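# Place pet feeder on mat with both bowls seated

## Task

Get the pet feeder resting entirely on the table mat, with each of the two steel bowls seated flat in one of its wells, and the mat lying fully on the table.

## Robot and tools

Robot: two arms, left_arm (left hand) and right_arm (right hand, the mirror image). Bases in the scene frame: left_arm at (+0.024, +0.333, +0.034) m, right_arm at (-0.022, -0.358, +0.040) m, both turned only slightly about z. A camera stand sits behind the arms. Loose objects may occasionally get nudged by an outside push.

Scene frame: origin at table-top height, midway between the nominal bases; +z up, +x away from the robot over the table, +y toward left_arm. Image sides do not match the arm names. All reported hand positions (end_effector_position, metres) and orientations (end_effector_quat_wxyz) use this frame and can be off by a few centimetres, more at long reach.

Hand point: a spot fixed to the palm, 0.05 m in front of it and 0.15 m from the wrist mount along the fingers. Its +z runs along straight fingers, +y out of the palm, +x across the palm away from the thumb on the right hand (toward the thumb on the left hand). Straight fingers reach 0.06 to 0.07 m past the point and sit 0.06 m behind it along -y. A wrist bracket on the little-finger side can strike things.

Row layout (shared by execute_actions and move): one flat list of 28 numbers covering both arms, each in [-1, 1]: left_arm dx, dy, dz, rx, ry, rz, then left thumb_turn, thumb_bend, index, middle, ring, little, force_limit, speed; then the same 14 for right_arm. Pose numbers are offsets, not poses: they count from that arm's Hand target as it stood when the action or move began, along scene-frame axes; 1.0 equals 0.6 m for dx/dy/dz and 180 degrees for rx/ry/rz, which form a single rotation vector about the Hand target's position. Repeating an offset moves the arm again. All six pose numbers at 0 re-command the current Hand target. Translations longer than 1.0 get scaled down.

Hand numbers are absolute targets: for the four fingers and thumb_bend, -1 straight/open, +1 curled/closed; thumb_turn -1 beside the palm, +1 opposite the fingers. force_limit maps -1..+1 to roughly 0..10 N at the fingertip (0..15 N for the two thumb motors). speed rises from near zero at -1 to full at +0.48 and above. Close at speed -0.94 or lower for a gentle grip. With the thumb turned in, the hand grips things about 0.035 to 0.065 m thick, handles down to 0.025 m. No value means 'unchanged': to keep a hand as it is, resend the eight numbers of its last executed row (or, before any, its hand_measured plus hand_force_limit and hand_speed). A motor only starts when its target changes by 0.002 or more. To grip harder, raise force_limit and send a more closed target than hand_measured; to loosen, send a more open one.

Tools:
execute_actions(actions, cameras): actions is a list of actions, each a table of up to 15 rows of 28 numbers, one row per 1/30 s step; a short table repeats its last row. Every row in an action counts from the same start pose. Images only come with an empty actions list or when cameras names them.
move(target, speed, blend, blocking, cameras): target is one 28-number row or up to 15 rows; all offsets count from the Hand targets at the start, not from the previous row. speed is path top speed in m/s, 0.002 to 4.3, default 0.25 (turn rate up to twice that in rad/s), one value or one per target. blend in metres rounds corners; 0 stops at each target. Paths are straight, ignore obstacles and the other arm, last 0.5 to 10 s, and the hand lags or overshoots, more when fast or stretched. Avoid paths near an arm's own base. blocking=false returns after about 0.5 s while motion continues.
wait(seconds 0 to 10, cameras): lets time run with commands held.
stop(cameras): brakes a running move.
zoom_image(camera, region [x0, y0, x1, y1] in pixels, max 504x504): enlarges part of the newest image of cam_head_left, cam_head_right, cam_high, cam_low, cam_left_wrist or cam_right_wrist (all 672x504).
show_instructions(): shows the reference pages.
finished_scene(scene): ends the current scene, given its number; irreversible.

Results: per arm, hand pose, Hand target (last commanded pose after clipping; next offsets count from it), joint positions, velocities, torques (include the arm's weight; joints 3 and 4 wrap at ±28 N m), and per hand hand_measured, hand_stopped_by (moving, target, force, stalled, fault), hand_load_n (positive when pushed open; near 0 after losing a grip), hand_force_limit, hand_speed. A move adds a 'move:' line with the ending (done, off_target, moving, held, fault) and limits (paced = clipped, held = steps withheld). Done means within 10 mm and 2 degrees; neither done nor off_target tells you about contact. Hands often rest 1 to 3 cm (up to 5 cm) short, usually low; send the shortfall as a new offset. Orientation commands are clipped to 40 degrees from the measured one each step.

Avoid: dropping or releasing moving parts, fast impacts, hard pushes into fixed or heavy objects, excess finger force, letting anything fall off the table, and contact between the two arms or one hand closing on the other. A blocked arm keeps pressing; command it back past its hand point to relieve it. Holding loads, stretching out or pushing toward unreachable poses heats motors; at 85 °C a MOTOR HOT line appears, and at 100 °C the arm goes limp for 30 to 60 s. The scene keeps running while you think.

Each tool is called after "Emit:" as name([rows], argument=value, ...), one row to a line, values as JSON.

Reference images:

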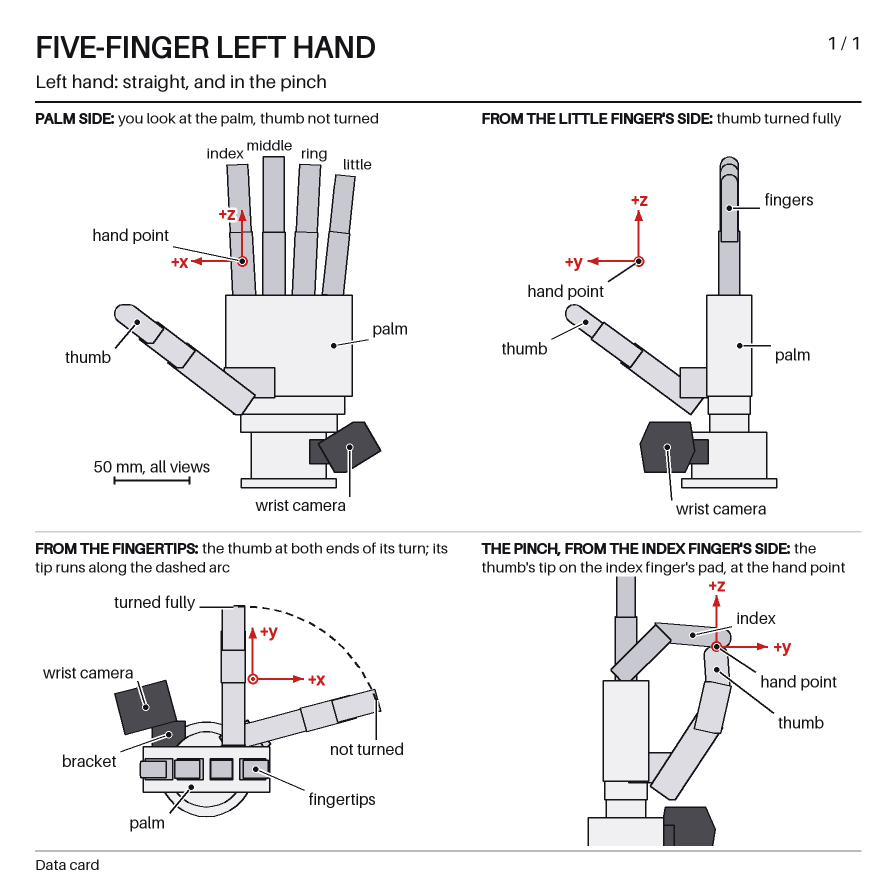

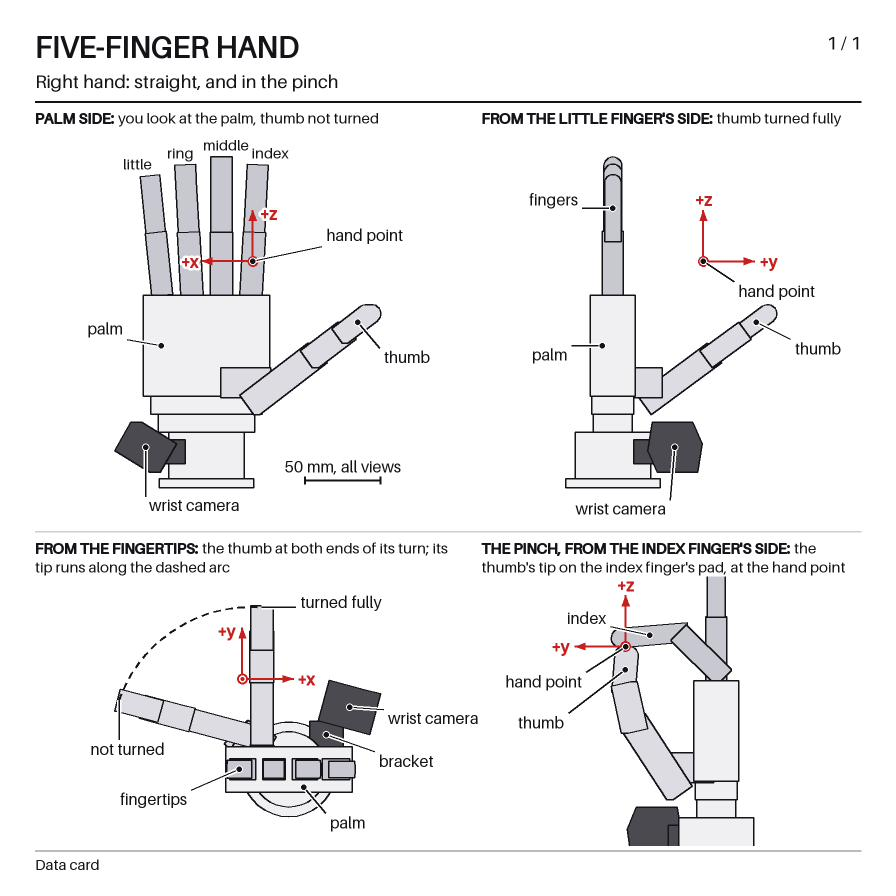

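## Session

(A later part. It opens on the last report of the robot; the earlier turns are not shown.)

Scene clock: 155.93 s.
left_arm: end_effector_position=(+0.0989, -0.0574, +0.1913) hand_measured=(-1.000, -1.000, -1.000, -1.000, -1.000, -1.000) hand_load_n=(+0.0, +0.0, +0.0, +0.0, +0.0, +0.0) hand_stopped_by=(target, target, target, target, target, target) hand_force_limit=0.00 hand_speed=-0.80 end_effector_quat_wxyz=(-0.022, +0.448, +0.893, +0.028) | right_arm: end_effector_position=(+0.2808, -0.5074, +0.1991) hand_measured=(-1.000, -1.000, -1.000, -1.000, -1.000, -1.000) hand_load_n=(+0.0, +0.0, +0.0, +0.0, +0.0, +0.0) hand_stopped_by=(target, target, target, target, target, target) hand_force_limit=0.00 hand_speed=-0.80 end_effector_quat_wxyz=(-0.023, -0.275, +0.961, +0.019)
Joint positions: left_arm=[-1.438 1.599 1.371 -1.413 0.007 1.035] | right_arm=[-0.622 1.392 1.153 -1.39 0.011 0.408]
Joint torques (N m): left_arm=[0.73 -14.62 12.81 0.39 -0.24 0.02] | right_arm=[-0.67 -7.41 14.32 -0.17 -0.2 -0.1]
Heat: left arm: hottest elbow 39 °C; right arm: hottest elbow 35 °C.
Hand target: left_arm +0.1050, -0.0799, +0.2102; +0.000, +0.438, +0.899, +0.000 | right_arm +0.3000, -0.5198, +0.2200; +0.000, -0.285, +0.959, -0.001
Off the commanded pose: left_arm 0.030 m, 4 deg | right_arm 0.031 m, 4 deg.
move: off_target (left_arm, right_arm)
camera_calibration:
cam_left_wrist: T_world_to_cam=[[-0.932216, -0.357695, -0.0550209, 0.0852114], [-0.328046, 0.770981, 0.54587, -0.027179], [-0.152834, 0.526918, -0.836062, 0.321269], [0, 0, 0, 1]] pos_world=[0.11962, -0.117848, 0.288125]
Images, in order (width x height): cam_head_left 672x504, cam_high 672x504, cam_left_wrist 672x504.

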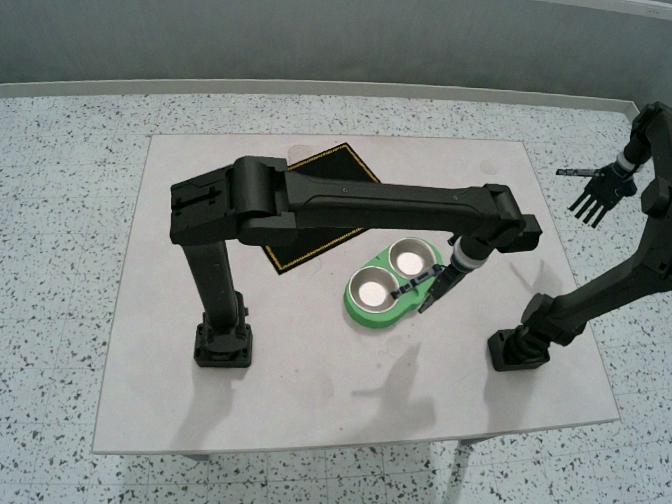

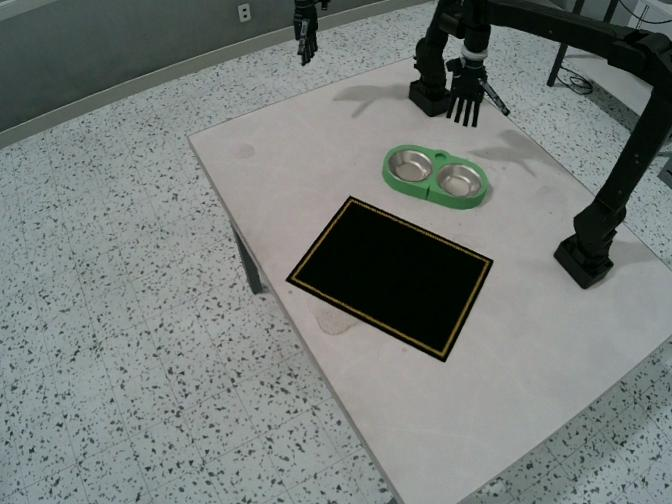

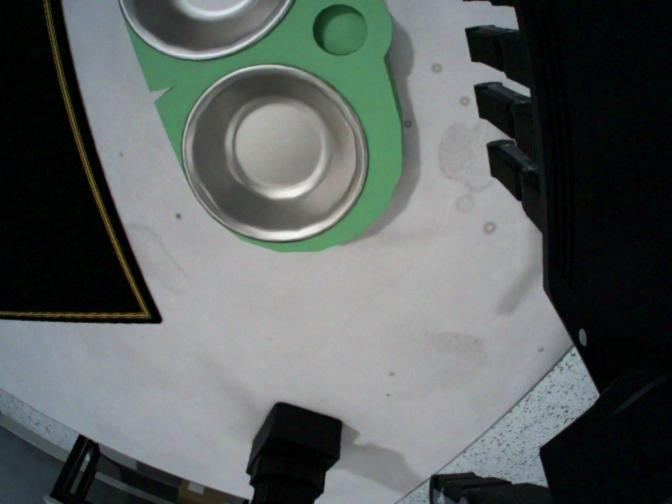

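Emit:
move([
  [0.015,-0.043,0,0,0,0,-1,-1,-1,-1,-1,-1,0,-0.8,0,0,0,0,0,0,-1,-1,-1,-1,-1,-1,0,-0.8],
  [0.015,-0.043,-0.17,0,0,0,-1,-1,-1,-1,-1,-1,0,-0.8,0,0,0,0,0,0,-1,-1,-1,-1,-1,-1,0,-0.8],
], speed=0.12, cameras=["cam_head_left","cam_left_wrist","cam_high"])

Scene clock: 165.40 s.
left_arm: end_effector_position=(+0.1060, -0.0990, +0.1053) hand_measured=(-1.000, -1.000, -1.000, -1.000, -1.000, -1.000) hand_load_n=(+0.0, +0.0, +0.0, +0.0, +0.0, +0.0) hand_stopped_by=(target, target, target, target, target, target) hand_force_limit=0.00 hand_speed=-0.80 end_effector_quat_wxyz=(-0.011, +0.446, +0.895, +0.010) | right_arm: end_effector_position=(+0.2808, -0.5074, +0.1991) hand_measured=(-1.000, -1.000, -1.000, -1.000, -1.000, -1.000) hand_load_n=(+0.0, +0.0, +0.0, +0.0, +0.0, +0.0) hand_stopped_by=(target, target, target, target, target, target) hand_force_limit=0.00 hand_speed=-0.80 end_effector_quat_wxyz=(-0.023, -0.275, +0.961, +0.019)
Joint positions: left_arm=[-1.432 1.744 1.329 -1.185 0.007 1.035] | right_arm=[-0.622 1.392 1.153 -1.39 0.011 0.408]
Joint torques (N m): left_arm=[0.91 -16.5 8.08 0.76 -0.23 0.14] | right_arm=[-0.73 -7.41 14.32 -0.17 -0.2 -0.1]
Heat: left arm: hottest elbow 39 °C; right arm: hottest elbow 36 °C.
Hand target: left_arm +0.1140, -0.1057, +0.1082; +0.000, +0.438, +0.899, +0.000 | right_arm +0.3000, -0.5198, +0.2200; +0.000, -0.285, +0.959, -0.001
Off the commanded pose: left_arm 0.011 m, 2 deg | right_arm 0.031 m, 4 deg.
move: off_target (left_arm, right_arm)
camera_calibration:
cam_left_wrist: T_world_to_cam=[[-0.929777, -0.365457, -0.04423, 0.0699743], [-0.335177, 0.790749, 0.512224, 0.0603124], [-0.152221, 0.491079, -0.857712, 0.270967], [0, 0, 0, 1]] pos_world=[0.126523, -0.155186, 0.204613]
Images, in order (width x height): cam_head_left 672x504, cam_high 672x504, cam_left_wrist 672x504.

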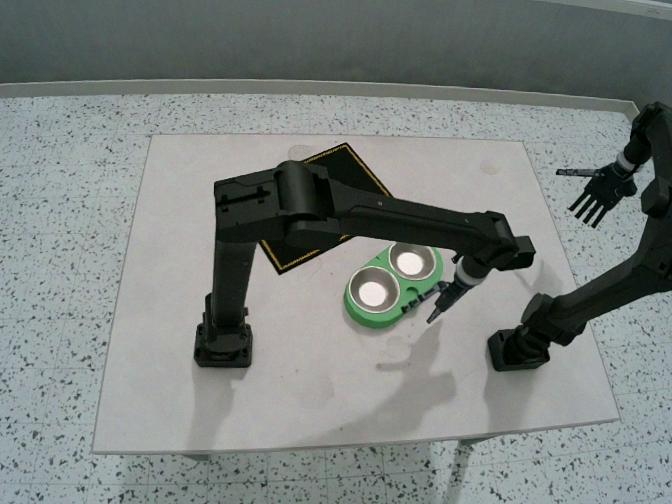

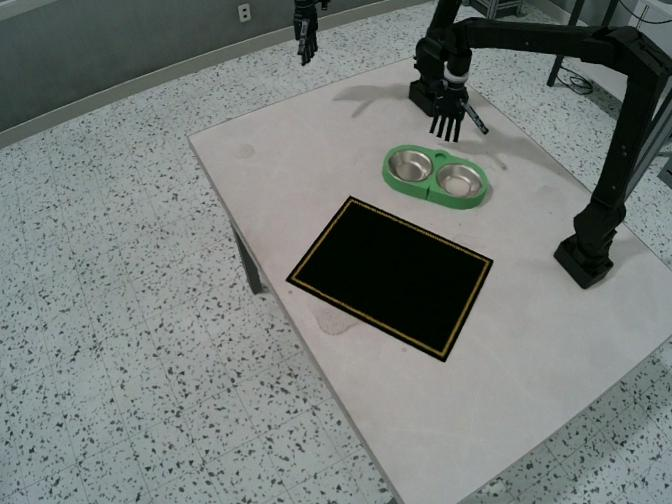

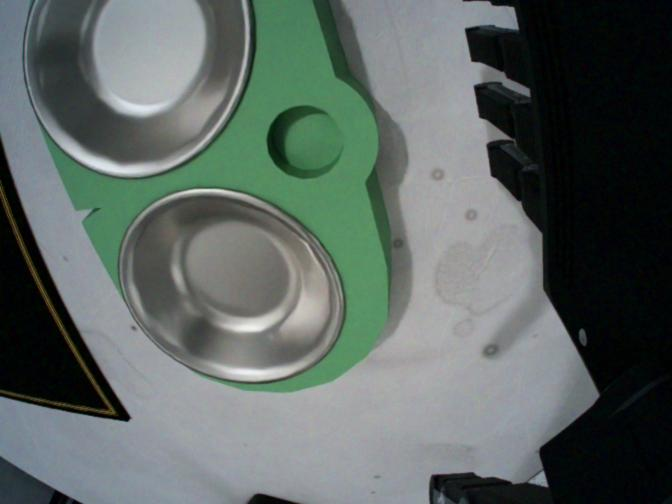

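Emit:
move([
  [0,0,-0.042,0,0,0,-1,-1,-1,-1,-1,-1,0,-0.8,0,0,0,0,0,0,-1,-1,-1,-1,-1,-1,0,-0.8],
  [0.154,0.1137,-0.042,0,0,0,-1,-1,-1,-1,-1,-1,0,-0.8,0,0,0,0,0,0,-1,-1,-1,-1,-1,-1,0,-0.8],
], speed=0.08, cameras=["cam_head_left","cam_left_wrist","cam_high"])

Scene clock: 174.47 s.
left_arm: end_effector_position=(+0.1959, -0.0316, +0.0728) hand_measured=(-1.000, -1.000, -1.000, -1.000, -1.000, -1.000) hand_load_n=(+0.0, +0.0, +0.0, +0.0, +0.0, +0.0) hand_stopped_by=(target, target, target, target, target, target) hand_force_limit=0.00 hand_speed=-0.80 end_effector_quat_wxyz=(-0.018, +0.437, +0.899, +0.013) | right_arm: end_effector_position=(+0.2808, -0.5074, +0.1991) hand_measured=(-1.000, -1.000, -1.000, -1.000, -1.000, -1.000) hand_load_n=(+0.0, +0.0, +0.0, +0.0, +0.0, +0.0) hand_stopped_by=(target, target, target, target, target, target) hand_force_limit=0.00 hand_speed=-0.80 end_effector_quat_wxyz=(-0.023, -0.275, +0.961, +0.019)
Joint positions: left_arm=[-1.212 1.686 1.153 -1.082 0.007 1.234] | right_arm=[-0.622 1.392 1.153 -1.39 0.011 0.408]
Joint torques (N m): left_arm=[1.08 -17.08 7.39 0.69 -0.24 0.21] | right_arm=[-0.67 -7.41 14.32 -0.17 -0.2 -0.1]
Heat: left arm: hottest elbow 39 °C; right arm: hottest elbow 36 °C.
Hand target: left_arm +0.2064, -0.0375, +0.0830; +0.000, +0.438, +0.899, +0.000 | right_arm +0.3000, -0.5198, +0.2200; +0.000, -0.285, +0.959, -0.001
Off the commanded pose: left_arm 0.016 m, 3 deg | right_arm 0.031 m, 4 deg.
move: off_target (left_arm, right_arm)
camera_calibration:
cam_left_wrist: T_world_to_cam=[[-0.922675, -0.383572, -0.0392763, 0.174451], [-0.345657, 0.777705, 0.525068, 0.0545158], [-0.170856, 0.498043, -0.850154, 0.227138], [0, 0, 0, 1]] pos_world=[0.218614, -0.0886072, 0.17133]
Images, in order (width x height): cam_head_left 672x504, cam_high 672x504, cam_left_wrist 672x504.

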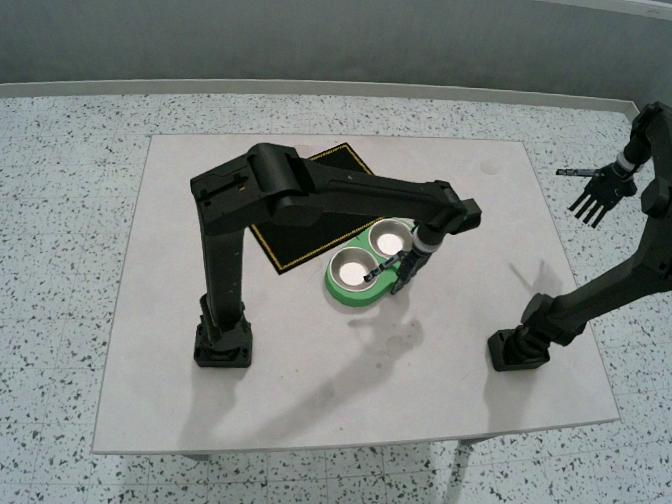

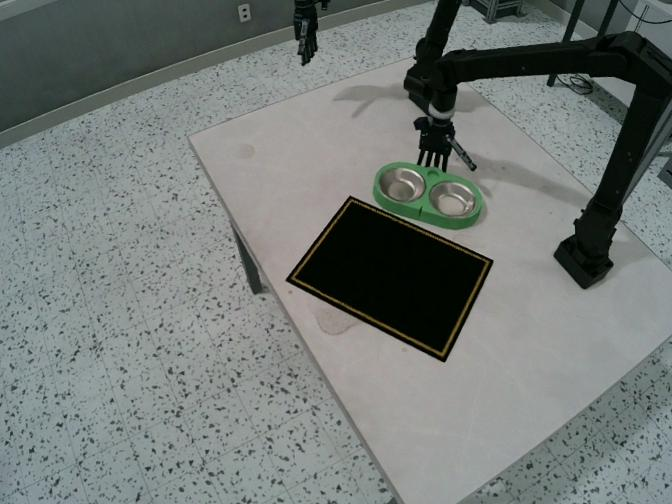

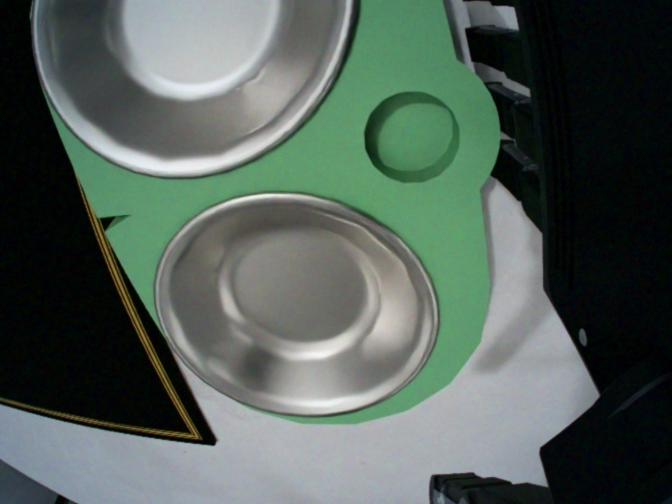

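Emit:
zoom_image(camera="cam_high", region=[330, 130, 530, 280])

Emit:
move(target=[0.067,0.049,0,0,0,0,-1,-1,-1,-1,-1,-1,0,-0.8,0,0,0,0,0,0,-1,-1,-1,-1,-1,-1,0,-0.8], speed=0.06, cameras=["cam_head_left","cam_left_wrist","cam_high"])

Emit:
zoom_image(camera="cam_high", region=[330, 130, 530, 280])

Scaled by 2.520 from the camera's 672x504 image, which has a finer 960x720 frame.

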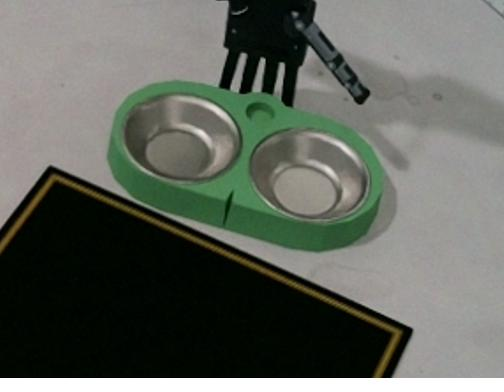

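Scene clock: 180.37 s.
left_arm: end_effector_position=(+0.2313, -0.0067, +0.0725) hand_measured=(-1.000, -1.000, -1.000, -1.000, -1.000, -1.000) hand_load_n=(+0.5, +0.0, +0.0, +0.5, +0.0, +0.0) hand_stopped_by=(target, target, target, target, target, target) hand_force_limit=0.00 hand_speed=-0.80 end_effector_quat_wxyz=(-0.021, +0.440, +0.898, +0.009) | right_arm: end_effector_position=(+0.2808, -0.5074, +0.1991) hand_measured=(-1.000, -1.000, -1.000, -1.000, -1.000, -1.000) hand_load_n=(+0.0, +0.0, +0.0, +0.0, +0.0, +0.0) hand_stopped_by=(target, target, target, target, target, target) hand_force_limit=0.00 hand_speed=-0.80 end_effector_quat_wxyz=(-0.023, -0.275, +0.961, +0.019)
Joint positions: left_arm=[-1.116 1.66 1.119 -1.073 0.013 1.338] | right_arm=[-0.622 1.392 1.153 -1.39 0.011 0.408]
Joint torques (N m): left_arm=[1.79 -16.67 7.3 0.62 -0.52 0.24] | right_arm=[-0.67 -7.41 14.32 -0.16 -0.2 -0.1]
Heat: left arm: hottest elbow 38 °C; right arm: hottest elbow 37 °C.
Hand target: left_arm +0.2466, -0.0081, +0.0830; +0.000, +0.438, +0.899, +0.000 | right_arm +0.3000, -0.5198, +0.2200; +0.000, -0.285, +0.959, -0.001
Off the commanded pose: left_arm 0.019 m, 3 deg | right_arm 0.031 m, 4 deg.
move: off_target (left_arm, right_arm)
camera_calibration:
cam_left_wrist: T_world_to_cam=[[-0.925764, -0.377024, -0.0285305, 0.216667], [-0.335226, 0.783543, 0.523148, 0.0453574], [-0.174884, 0.493876, -0.851764, 0.221411], [0, 0, 0, 1]] pos_world=[0.254508, -0.0632005, 0.171043]
Images, in order (width x height): cam_head_left 672x504, cam_high 672x504, cam_left_wrist 672x504.

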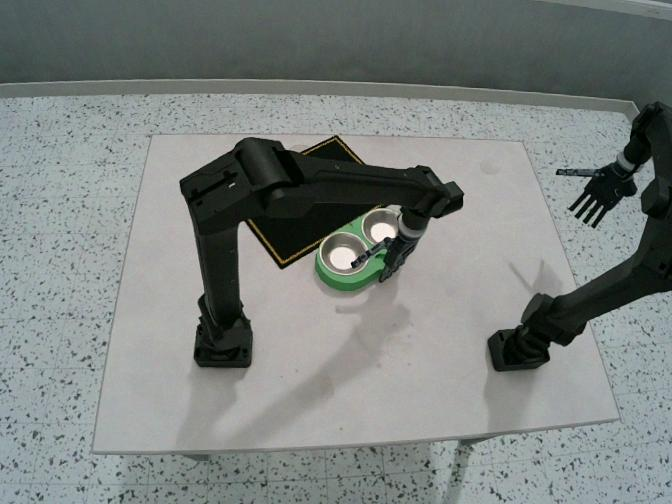

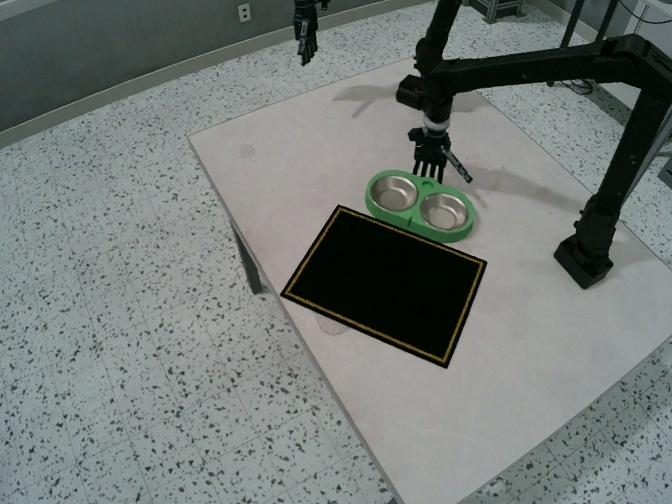

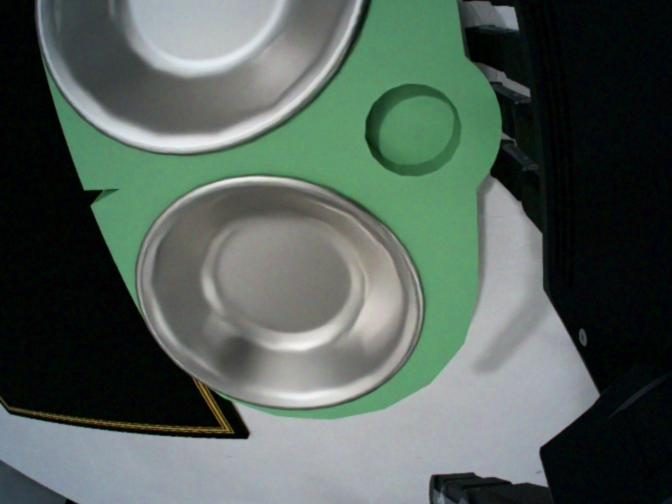

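Scaled by 2.520 from the camera's 672x504 image, which has a finer 960x720 frame.

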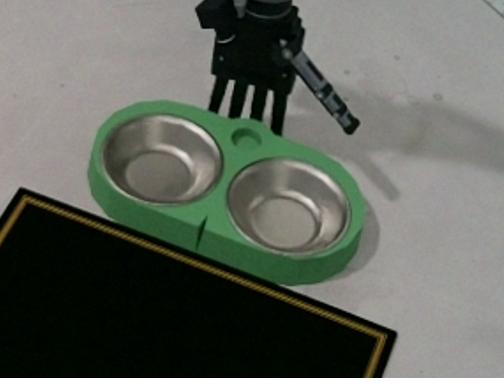

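Emit:
move([
  [-0.045,-0.03,0,0,0,0,-1,-1,-1,-1,-1,-1,0,-0.8,0,0,0,0,0,0,-1,-1,-1,-1,-1,-1,0,-0.8],
  [-0.045,-0.03,0.2,0,0,0,-1,-1,-1,-1,-1,-1,0,-0.8,0,0,0,0,0,0,-1,-1,-1,-1,-1,-1,0,-0.8],
  [0.06,0.05,0.22,0,0,0.5,-1,-1,-1,-1,-1,-1,0,-0.8,0,0,0,0,0,0,-1,-1,-1,-1,-1,-1,0,-0.8],
  [0.175,-0.005,0.22,0,0,0.983,-1,-1,-1,-1,-1,-1,0,-0.8,0,0,0,0,0,0,-1,-1,-1,-1,-1,-1,0,-0.8],
], speed=[0.1,0.2,0.25,0.25], blend=[0.01,0.03,0.03,0], cameras=["cam_head_left","cam_left_wrist","cam_high"])

Scene clock: 215.67 s.
left_arm: end_effector_position=(+0.3413, -0.0089, +0.1964) hand_measured=(-1.000, -1.000, -1.000, -1.000, -1.000, -1.000) hand_load_n=(+0.0, +0.0, +0.0, +0.0, +0.0, +0.0) hand_stopped_by=(target, target, target, target, target, target) hand_force_limit=0.00 hand_speed=-0.80 end_effector_quat_wxyz=(-0.006, +0.880, -0.474, -0.023) | right_arm: end_effector_position=(+0.2808, -0.5074, +0.1991) hand_measured=(-1.000, -1.000, -1.000, -1.000, -1.000, -1.000) hand_load_n=(+0.0, +0.0, +0.0, +0.0, -0.5, +0.0) hand_stopped_by=(target, target, target, target, target, target) hand_force_limit=0.00 hand_speed=-0.80 end_effector_quat_wxyz=(-0.023, -0.275, +0.961, +0.019)
Joint positions: left_arm=[-0.651 1.571 1.364 -1.412 -0.004 -1.263] | right_arm=[-0.622 1.392 1.153 -1.39 0.011 0.408]
Joint torques (N m): left_arm=[0.85 -16.26 9.83 0.2 -0.19 0.02] | right_arm=[-0.67 -7.47 14.32 -0.17 -0.2 -0.1]
Heat: left arm: hottest elbow 37 °C; right arm: hottest elbow 38 °C.
Hand target: left_arm +0.3516, -0.0111, +0.2150; +0.000, +0.887, -0.462, +0.000 | right_arm +0.3000, -0.5198, +0.2200; +0.000, -0.285, +0.959, -0.001
Off the commanded pose: left_arm 0.021 m, 3 deg | right_arm 0.031 m, 4 deg.
move: off_target (left_arm, right_arm)
camera_calibration:
cam_left_wrist: T_world_to_cam=[[0.948692, 0.309172, -0.0662979, -0.305086], [0.305093, -0.839937, 0.448804, -0.199259], [0.0830713, -0.446004, -0.891168, 0.258692], [0, 0, 0, 1]] pos_world=[0.328736, 0.0423365, 0.299739]
Images, in order (width x height): cam_head_left 672x504, cam_high 672x504, cam_left_wrist 672x504.

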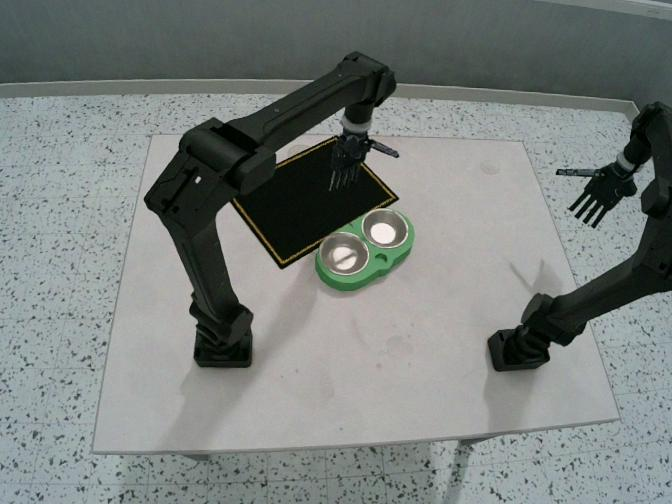

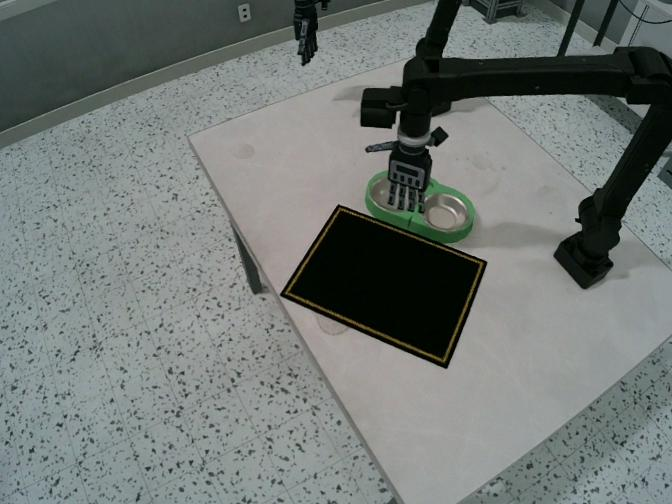

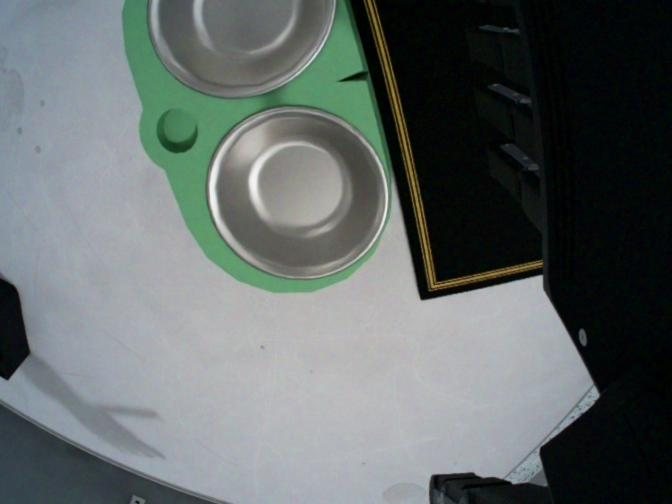

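Emit:
move([
  [0.005,0.022,0,0,0,0,-1,-1,-1,-1,-1,-1,0,-0.8,-0.083,0.45,0,0,0,0.25,-1,-1,-1,-1,-1,-1,0,-0.8],
  [0.005,0.022,-0.205,0,0,0,-1,-1,-1,-1,-1,-1,0,-0.8,-0.327,0.733,-0.017,0,0,0.511,-1,-1,-1,-1,-1,-1,0,-0.8],
], speed=[0.25,0.15], blend=[0.01,0], cameras=["all"])

Scene clock: 233.73 s.
left_arm: end_effector_position=(+0.3450, +0.0026, +0.0896) hand_measured=(-1.000, -1.000, -1.000, -1.000, -1.000, -1.000) hand_load_n=(+0.0, +0.0, +0.0, +0.0, +0.0, +0.0) hand_stopped_by=(target, target, target, target, target, target) hand_force_limit=0.00 hand_speed=-0.80 end_effector_quat_wxyz=(-0.004, +0.886, -0.463, -0.012) | right_arm: end_effector_position=(+0.0912, -0.0986, +0.1961) hand_measured=(-1.000, -1.000, -1.000, -1.000, -1.000, -1.000) hand_load_n=(+0.0, +0.0, +0.0, +0.0, +0.0, +0.5) hand_stopped_by=(target, target, target, target, target, target) hand_force_limit=0.00 hand_speed=-0.80 end_effector_quat_wxyz=(+0.032, +0.886, -0.463, -0.005)
Joint positions: left_arm=[-0.626 1.637 1.147 -1.105 -0.004 -1.263] | right_arm=[0.964 1.255 1.015 -1.394 -0.004 0.372]
Joint torques (N m): left_arm=[1.08 -14.51 7.73 0.79 -0.18 0.2] | right_arm=[0.73 -5.6 12.75 0.61 -0.07 -0.03]
Heat: left arm: hottest elbow 36 °C; right arm: hottest elbow 39 °C.
Hand target: left_arm +0.3546, +0.0021, +0.0920; +0.000, +0.887, -0.462, +0.000 | right_arm +0.1038, -0.0800, +0.2098; +0.000, +0.887, -0.461, +0.001
Off the commanded pose: left_arm 0.010 m, 1 deg | right_arm 0.026 m, 4 deg.
move: off_target (right_arm)
camera_calibration:
cam_left_wrist: T_world_to_cam=[[0.941904, 0.331553, -0.0537531, -0.318029], [0.317285, -0.825772, 0.466294, -0.148595], [0.110213, -0.456259, -0.882995, 0.158295], [0, 0, 0, 1]] pos_world=[0.329253, 0.0549614, 0.191968]
cam_right_wrist: T_world_to_cam=[[-0.664032, -0.736468, 0.129135, -0.0439297], [-0.605782, 0.631144, 0.484443, 0.029907], [-0.43828, 0.243458, -0.865239, 0.348736], [0, 0, 0, 1]] pos_world=[0.141791, -0.136131, 0.292925]

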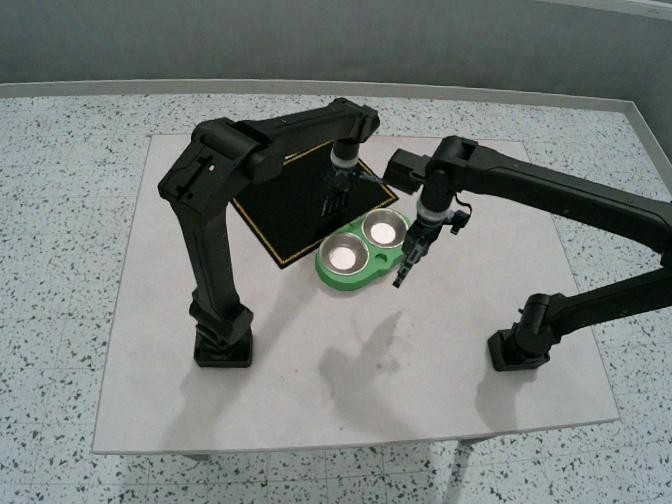

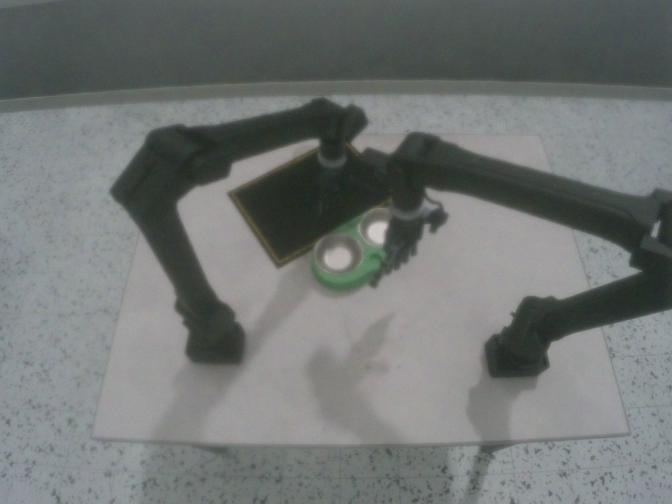

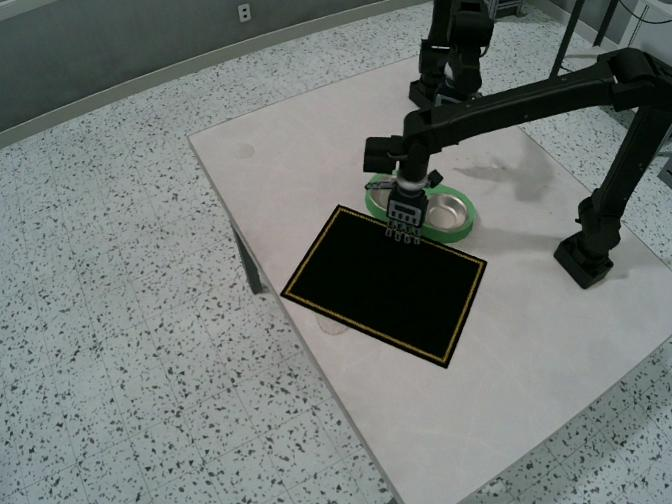

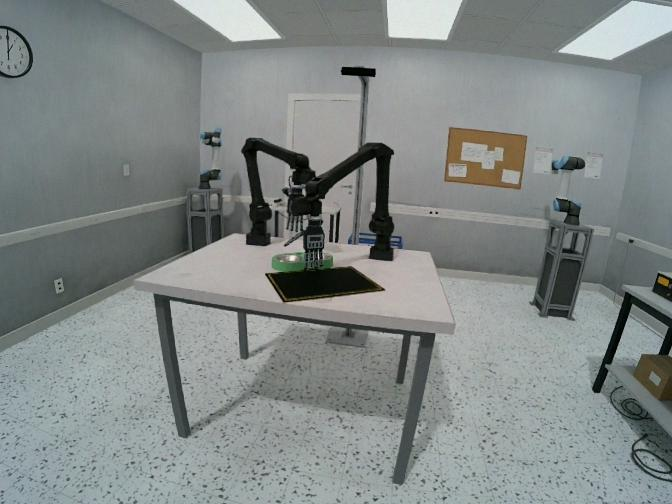

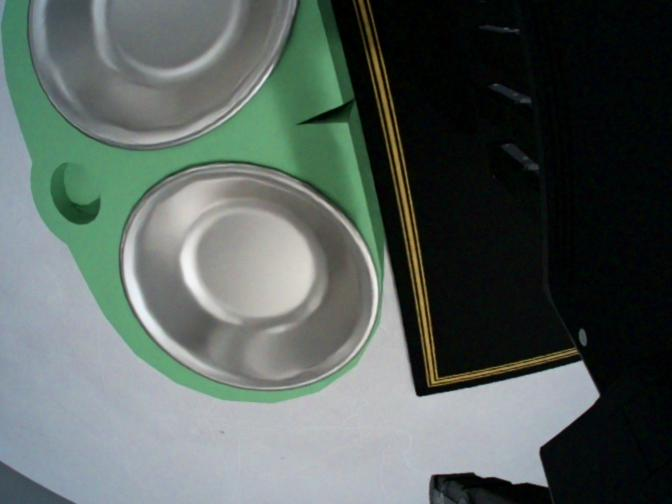

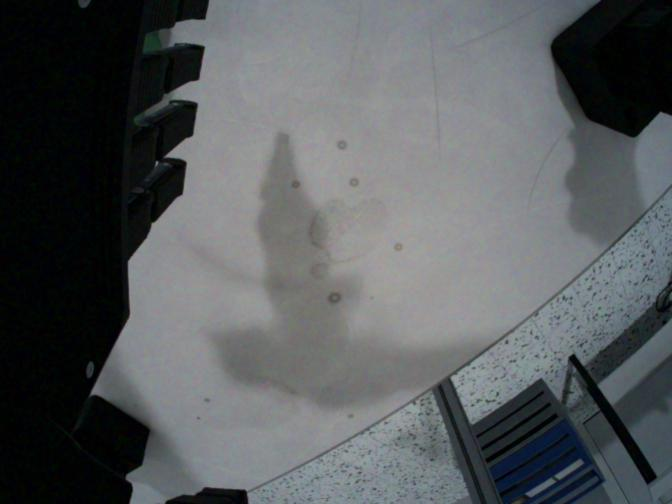

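Emit:
move(target=[0,0,-0.012,0,0,0,-1,-1,-1,-1,-1,-1,0,-0.8,0,0,-0.2,0,0,0,-1,-1,-1,-1,-1,-1,0,-0.8], speed=0.15, cameras=["cam_head_left","cam_left_wrist","cam_high"])

Emit:
zoom_image(camera="cam_head_left", region=[300, 150, 460, 310])

Scene clock: 246.33 s.
left_arm: end_effector_position=(+0.3454, +0.0022, +0.0832) hand_measured=(-1.000, -1.000, -1.000, -1.000, -1.000, -1.000) hand_load_n=(+0.0, +0.0, +0.0, +0.0, -0.5, +0.0) hand_stopped_by=(target, target, target, target, target, target) hand_force_limit=0.00 hand_speed=-0.80 end_effector_quat_wxyz=(-0.004, +0.886, -0.463, -0.010) | right_arm: end_effector_position=(+0.1014, -0.0834, +0.0922) hand_measured=(-1.000, -1.000, -1.000, -1.000, -1.000, -1.000) hand_load_n=(+0.0, +0.0, +0.0, +0.0, +0.0, +0.0) hand_stopped_by=(target, target, target, target, target, target) hand_force_limit=0.00 hand_speed=-0.80 end_effector_quat_wxyz=(+0.007, +0.886, -0.464, -0.003)
Joint positions: left_arm=[-0.626 1.645 1.137 -1.085 -0.004 -1.263] | right_arm=[0.964 1.381 0.843 -1.048 -0.004 0.372]
Joint torques (N m): left_arm=[0.97 -14.27 7.61 0.79 -0.18 0.2] | right_arm=[0.67 -6.59 7.54 0.73 -0.06 -0.03]
Heat: left arm: hottest elbow 36 °C; right arm: hottest elbow 40 °C.
Hand target: left_arm +0.3546, +0.0021, +0.0848; +0.000, +0.887, -0.462, +0.000 | right_arm +0.1038, -0.0800, +0.0898; +0.000, +0.887, -0.461, +0.001
Off the commanded pose: left_arm 0.009 m, 1 deg | right_arm 0.005 m, 1 deg.
move: done
camera_calibration:
cam_left_wrist: T_world_to_cam=[[0.942053, 0.331397, -0.0520779, -0.318858], [0.316103, -0.824945, 0.468557, -0.145825], [0.112317, -0.457867, -0.881897, 0.151548], [0, 0, 0, 1]] pos_world=[0.329455, 0.05476, 0.185371]
Images, in order (width x height): cam_head_left 672x504, cam_high 672x504, cam_left_wrist 672x504.

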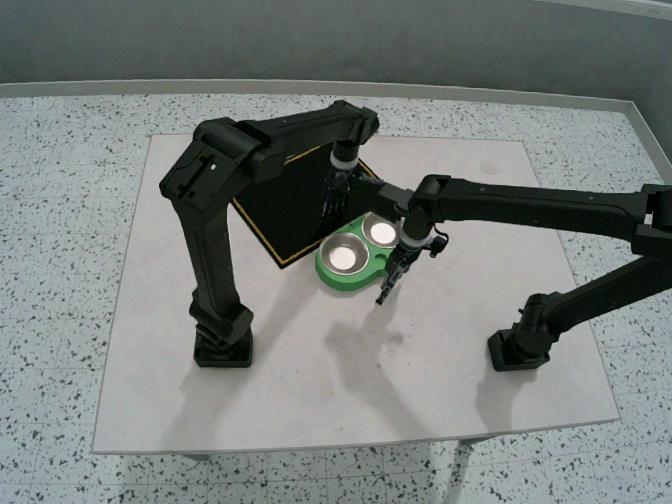

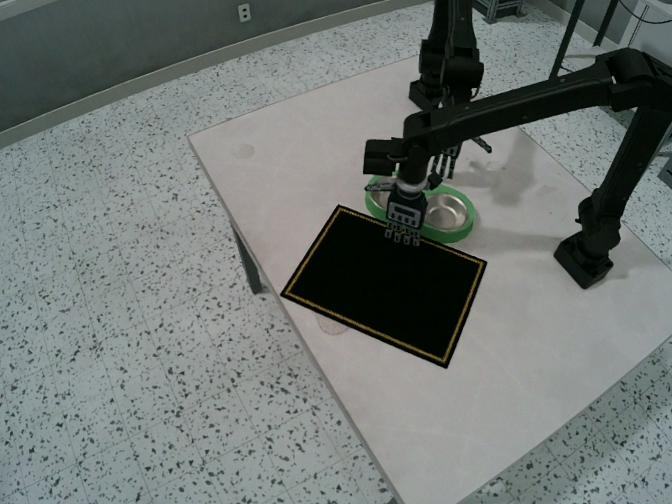

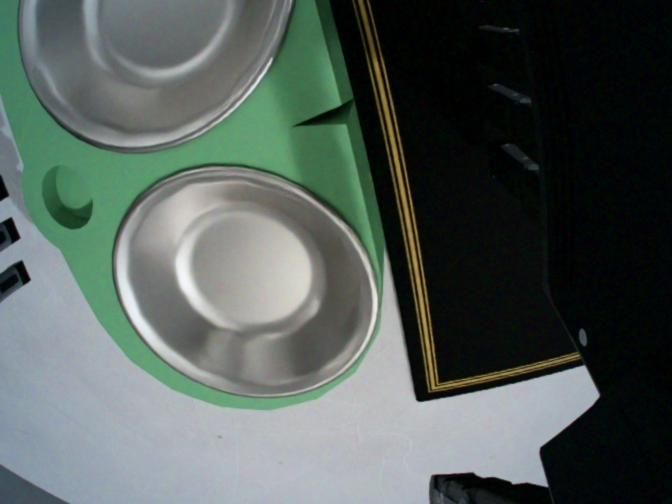

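Scaled by 3.150 from the camera's 672x504 image, which has a finer 960x720 frame.

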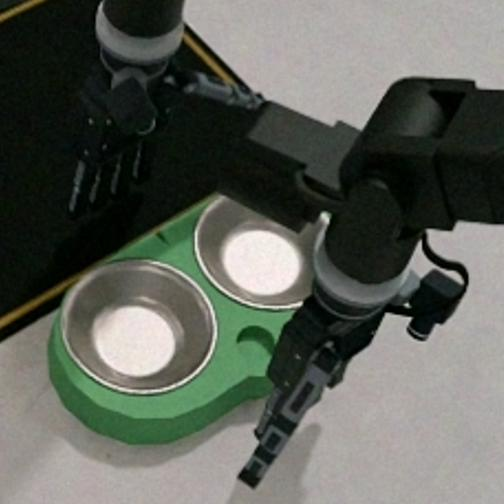

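Emit:
move([
  [-0.04,-0.028,-0.006,0,0,0,-1,-1,-1,-1,-1,-1,0,-0.8,0.04,0.028,-0.02,0,0,0,-1,-1,-1,-1,-1,-1,0,-0.8],
  [-0.068,-0.048,-0.006,0,0,0,-1,-1,-1,-1,-1,-1,0,-0.8,0.068,0.048,-0.02,0,0,0,-1,-1,-1,-1,-1,-1,0,-0.8],
], speed=[0.08,0.04], blend=[0.005,0], cameras=["cam_head_left","cam_left_wrist","cam_high"])

Emit:
zoom_image(camera="cam_head_left", region=[300, 150, 460, 310])

Scene clock: 254.53 s.
left_arm: end_effector_position=(+0.3142, -0.0165, +0.0727) hand_measured=(-1.000, -1.000, -1.000, -1.000, -1.000, -1.000) hand_load_n=(+0.0, +0.0, +0.0, +0.0, +0.0, +0.0) hand_stopped_by=(target, target, target, target, target, target) hand_force_limit=0.00 hand_speed=-0.80 end_effector_quat_wxyz=(-0.008, +0.887, -0.462, -0.016) | right_arm: end_effector_position=(+0.1194, -0.0698, +0.0700) hand_measured=(-1.000, -1.000, -1.000, -1.000, -1.000, -1.000) hand_load_n=(+0.0, +0.0, +0.0, -2.0, +0.0, +0.0) hand_stopped_by=(target, target, target, target, target, target) hand_force_limit=0.00 hand_speed=-0.80 end_effector_quat_wxyz=(+0.025, +0.888, -0.459, -0.006)
Joint positions: left_arm=[-0.706 1.638 1.099 -1.067 -0.007 -1.344] | right_arm=[0.944 1.5 0.893 -1.015 -0.006 0.343]
Joint torques (N m): left_arm=[-0.09 -15.62 7.05 0.73 -0.05 0.02] | right_arm=[-1.38 -6.71 11.99 0.47 0 -0.08]
Heat: left arm: hottest elbow 36 °C; right arm: hottest elbow 40 °C.
Hand target: left_arm +0.3138, -0.0267, +0.0812; +0.000, +0.887, -0.462, +0.000 | right_arm +0.1446, -0.0512, +0.0778; +0.000, +0.887, -0.461, +0.001
Off the commanded pose: left_arm 0.013 m, 2 deg | right_arm 0.032 m, 3 deg.
move: off_target (left_arm, right_arm)
camera_calibration:
cam_left_wrist: T_world_to_cam=[[0.941195, 0.333468, -0.0543177, -0.283297], [0.320503, -0.830352, 0.455844, -0.147066], [0.106907, -0.446447, -0.888401, 0.139586], [0, 0, 0, 1]] pos_world=[0.29885, 0.0346715, 0.17566]
Images, in order (width x height): cam_head_left 672x504, cam_high 672x504, cam_left_wrist 672x504.

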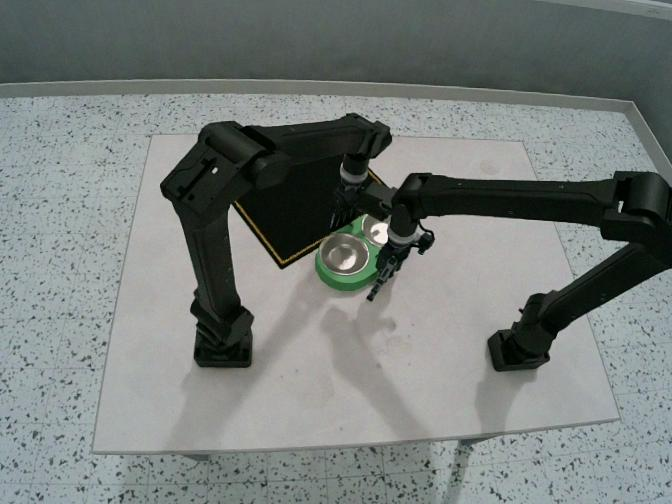

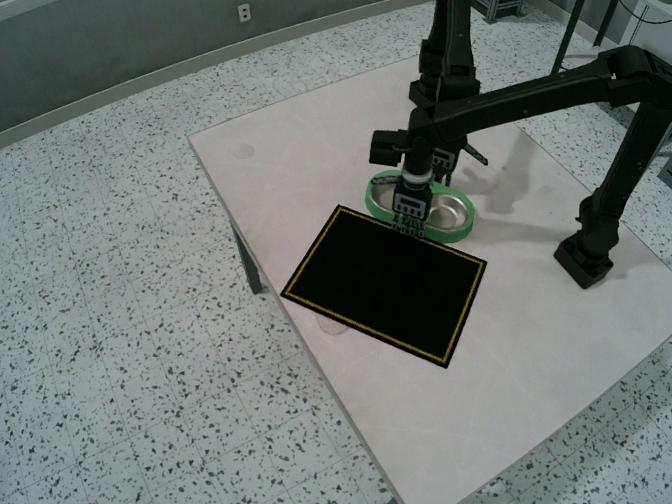

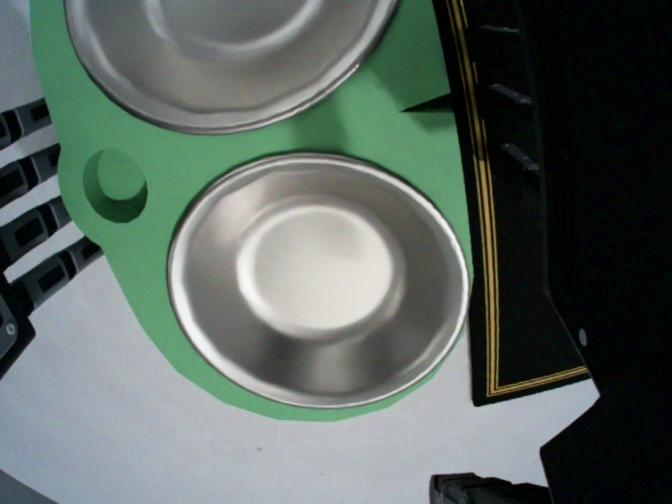

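Scaled by 3.150 from the camera's 672x504 image, which has a finer 960x720 frame.

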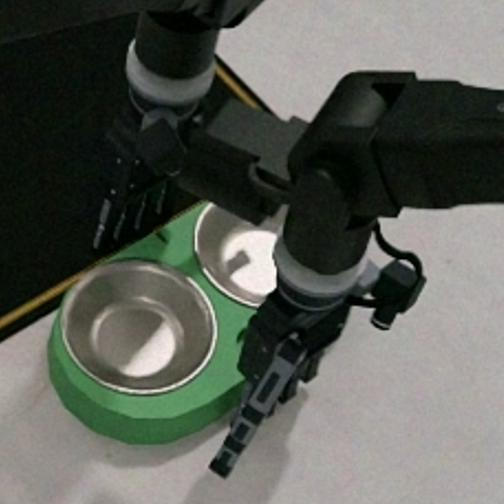

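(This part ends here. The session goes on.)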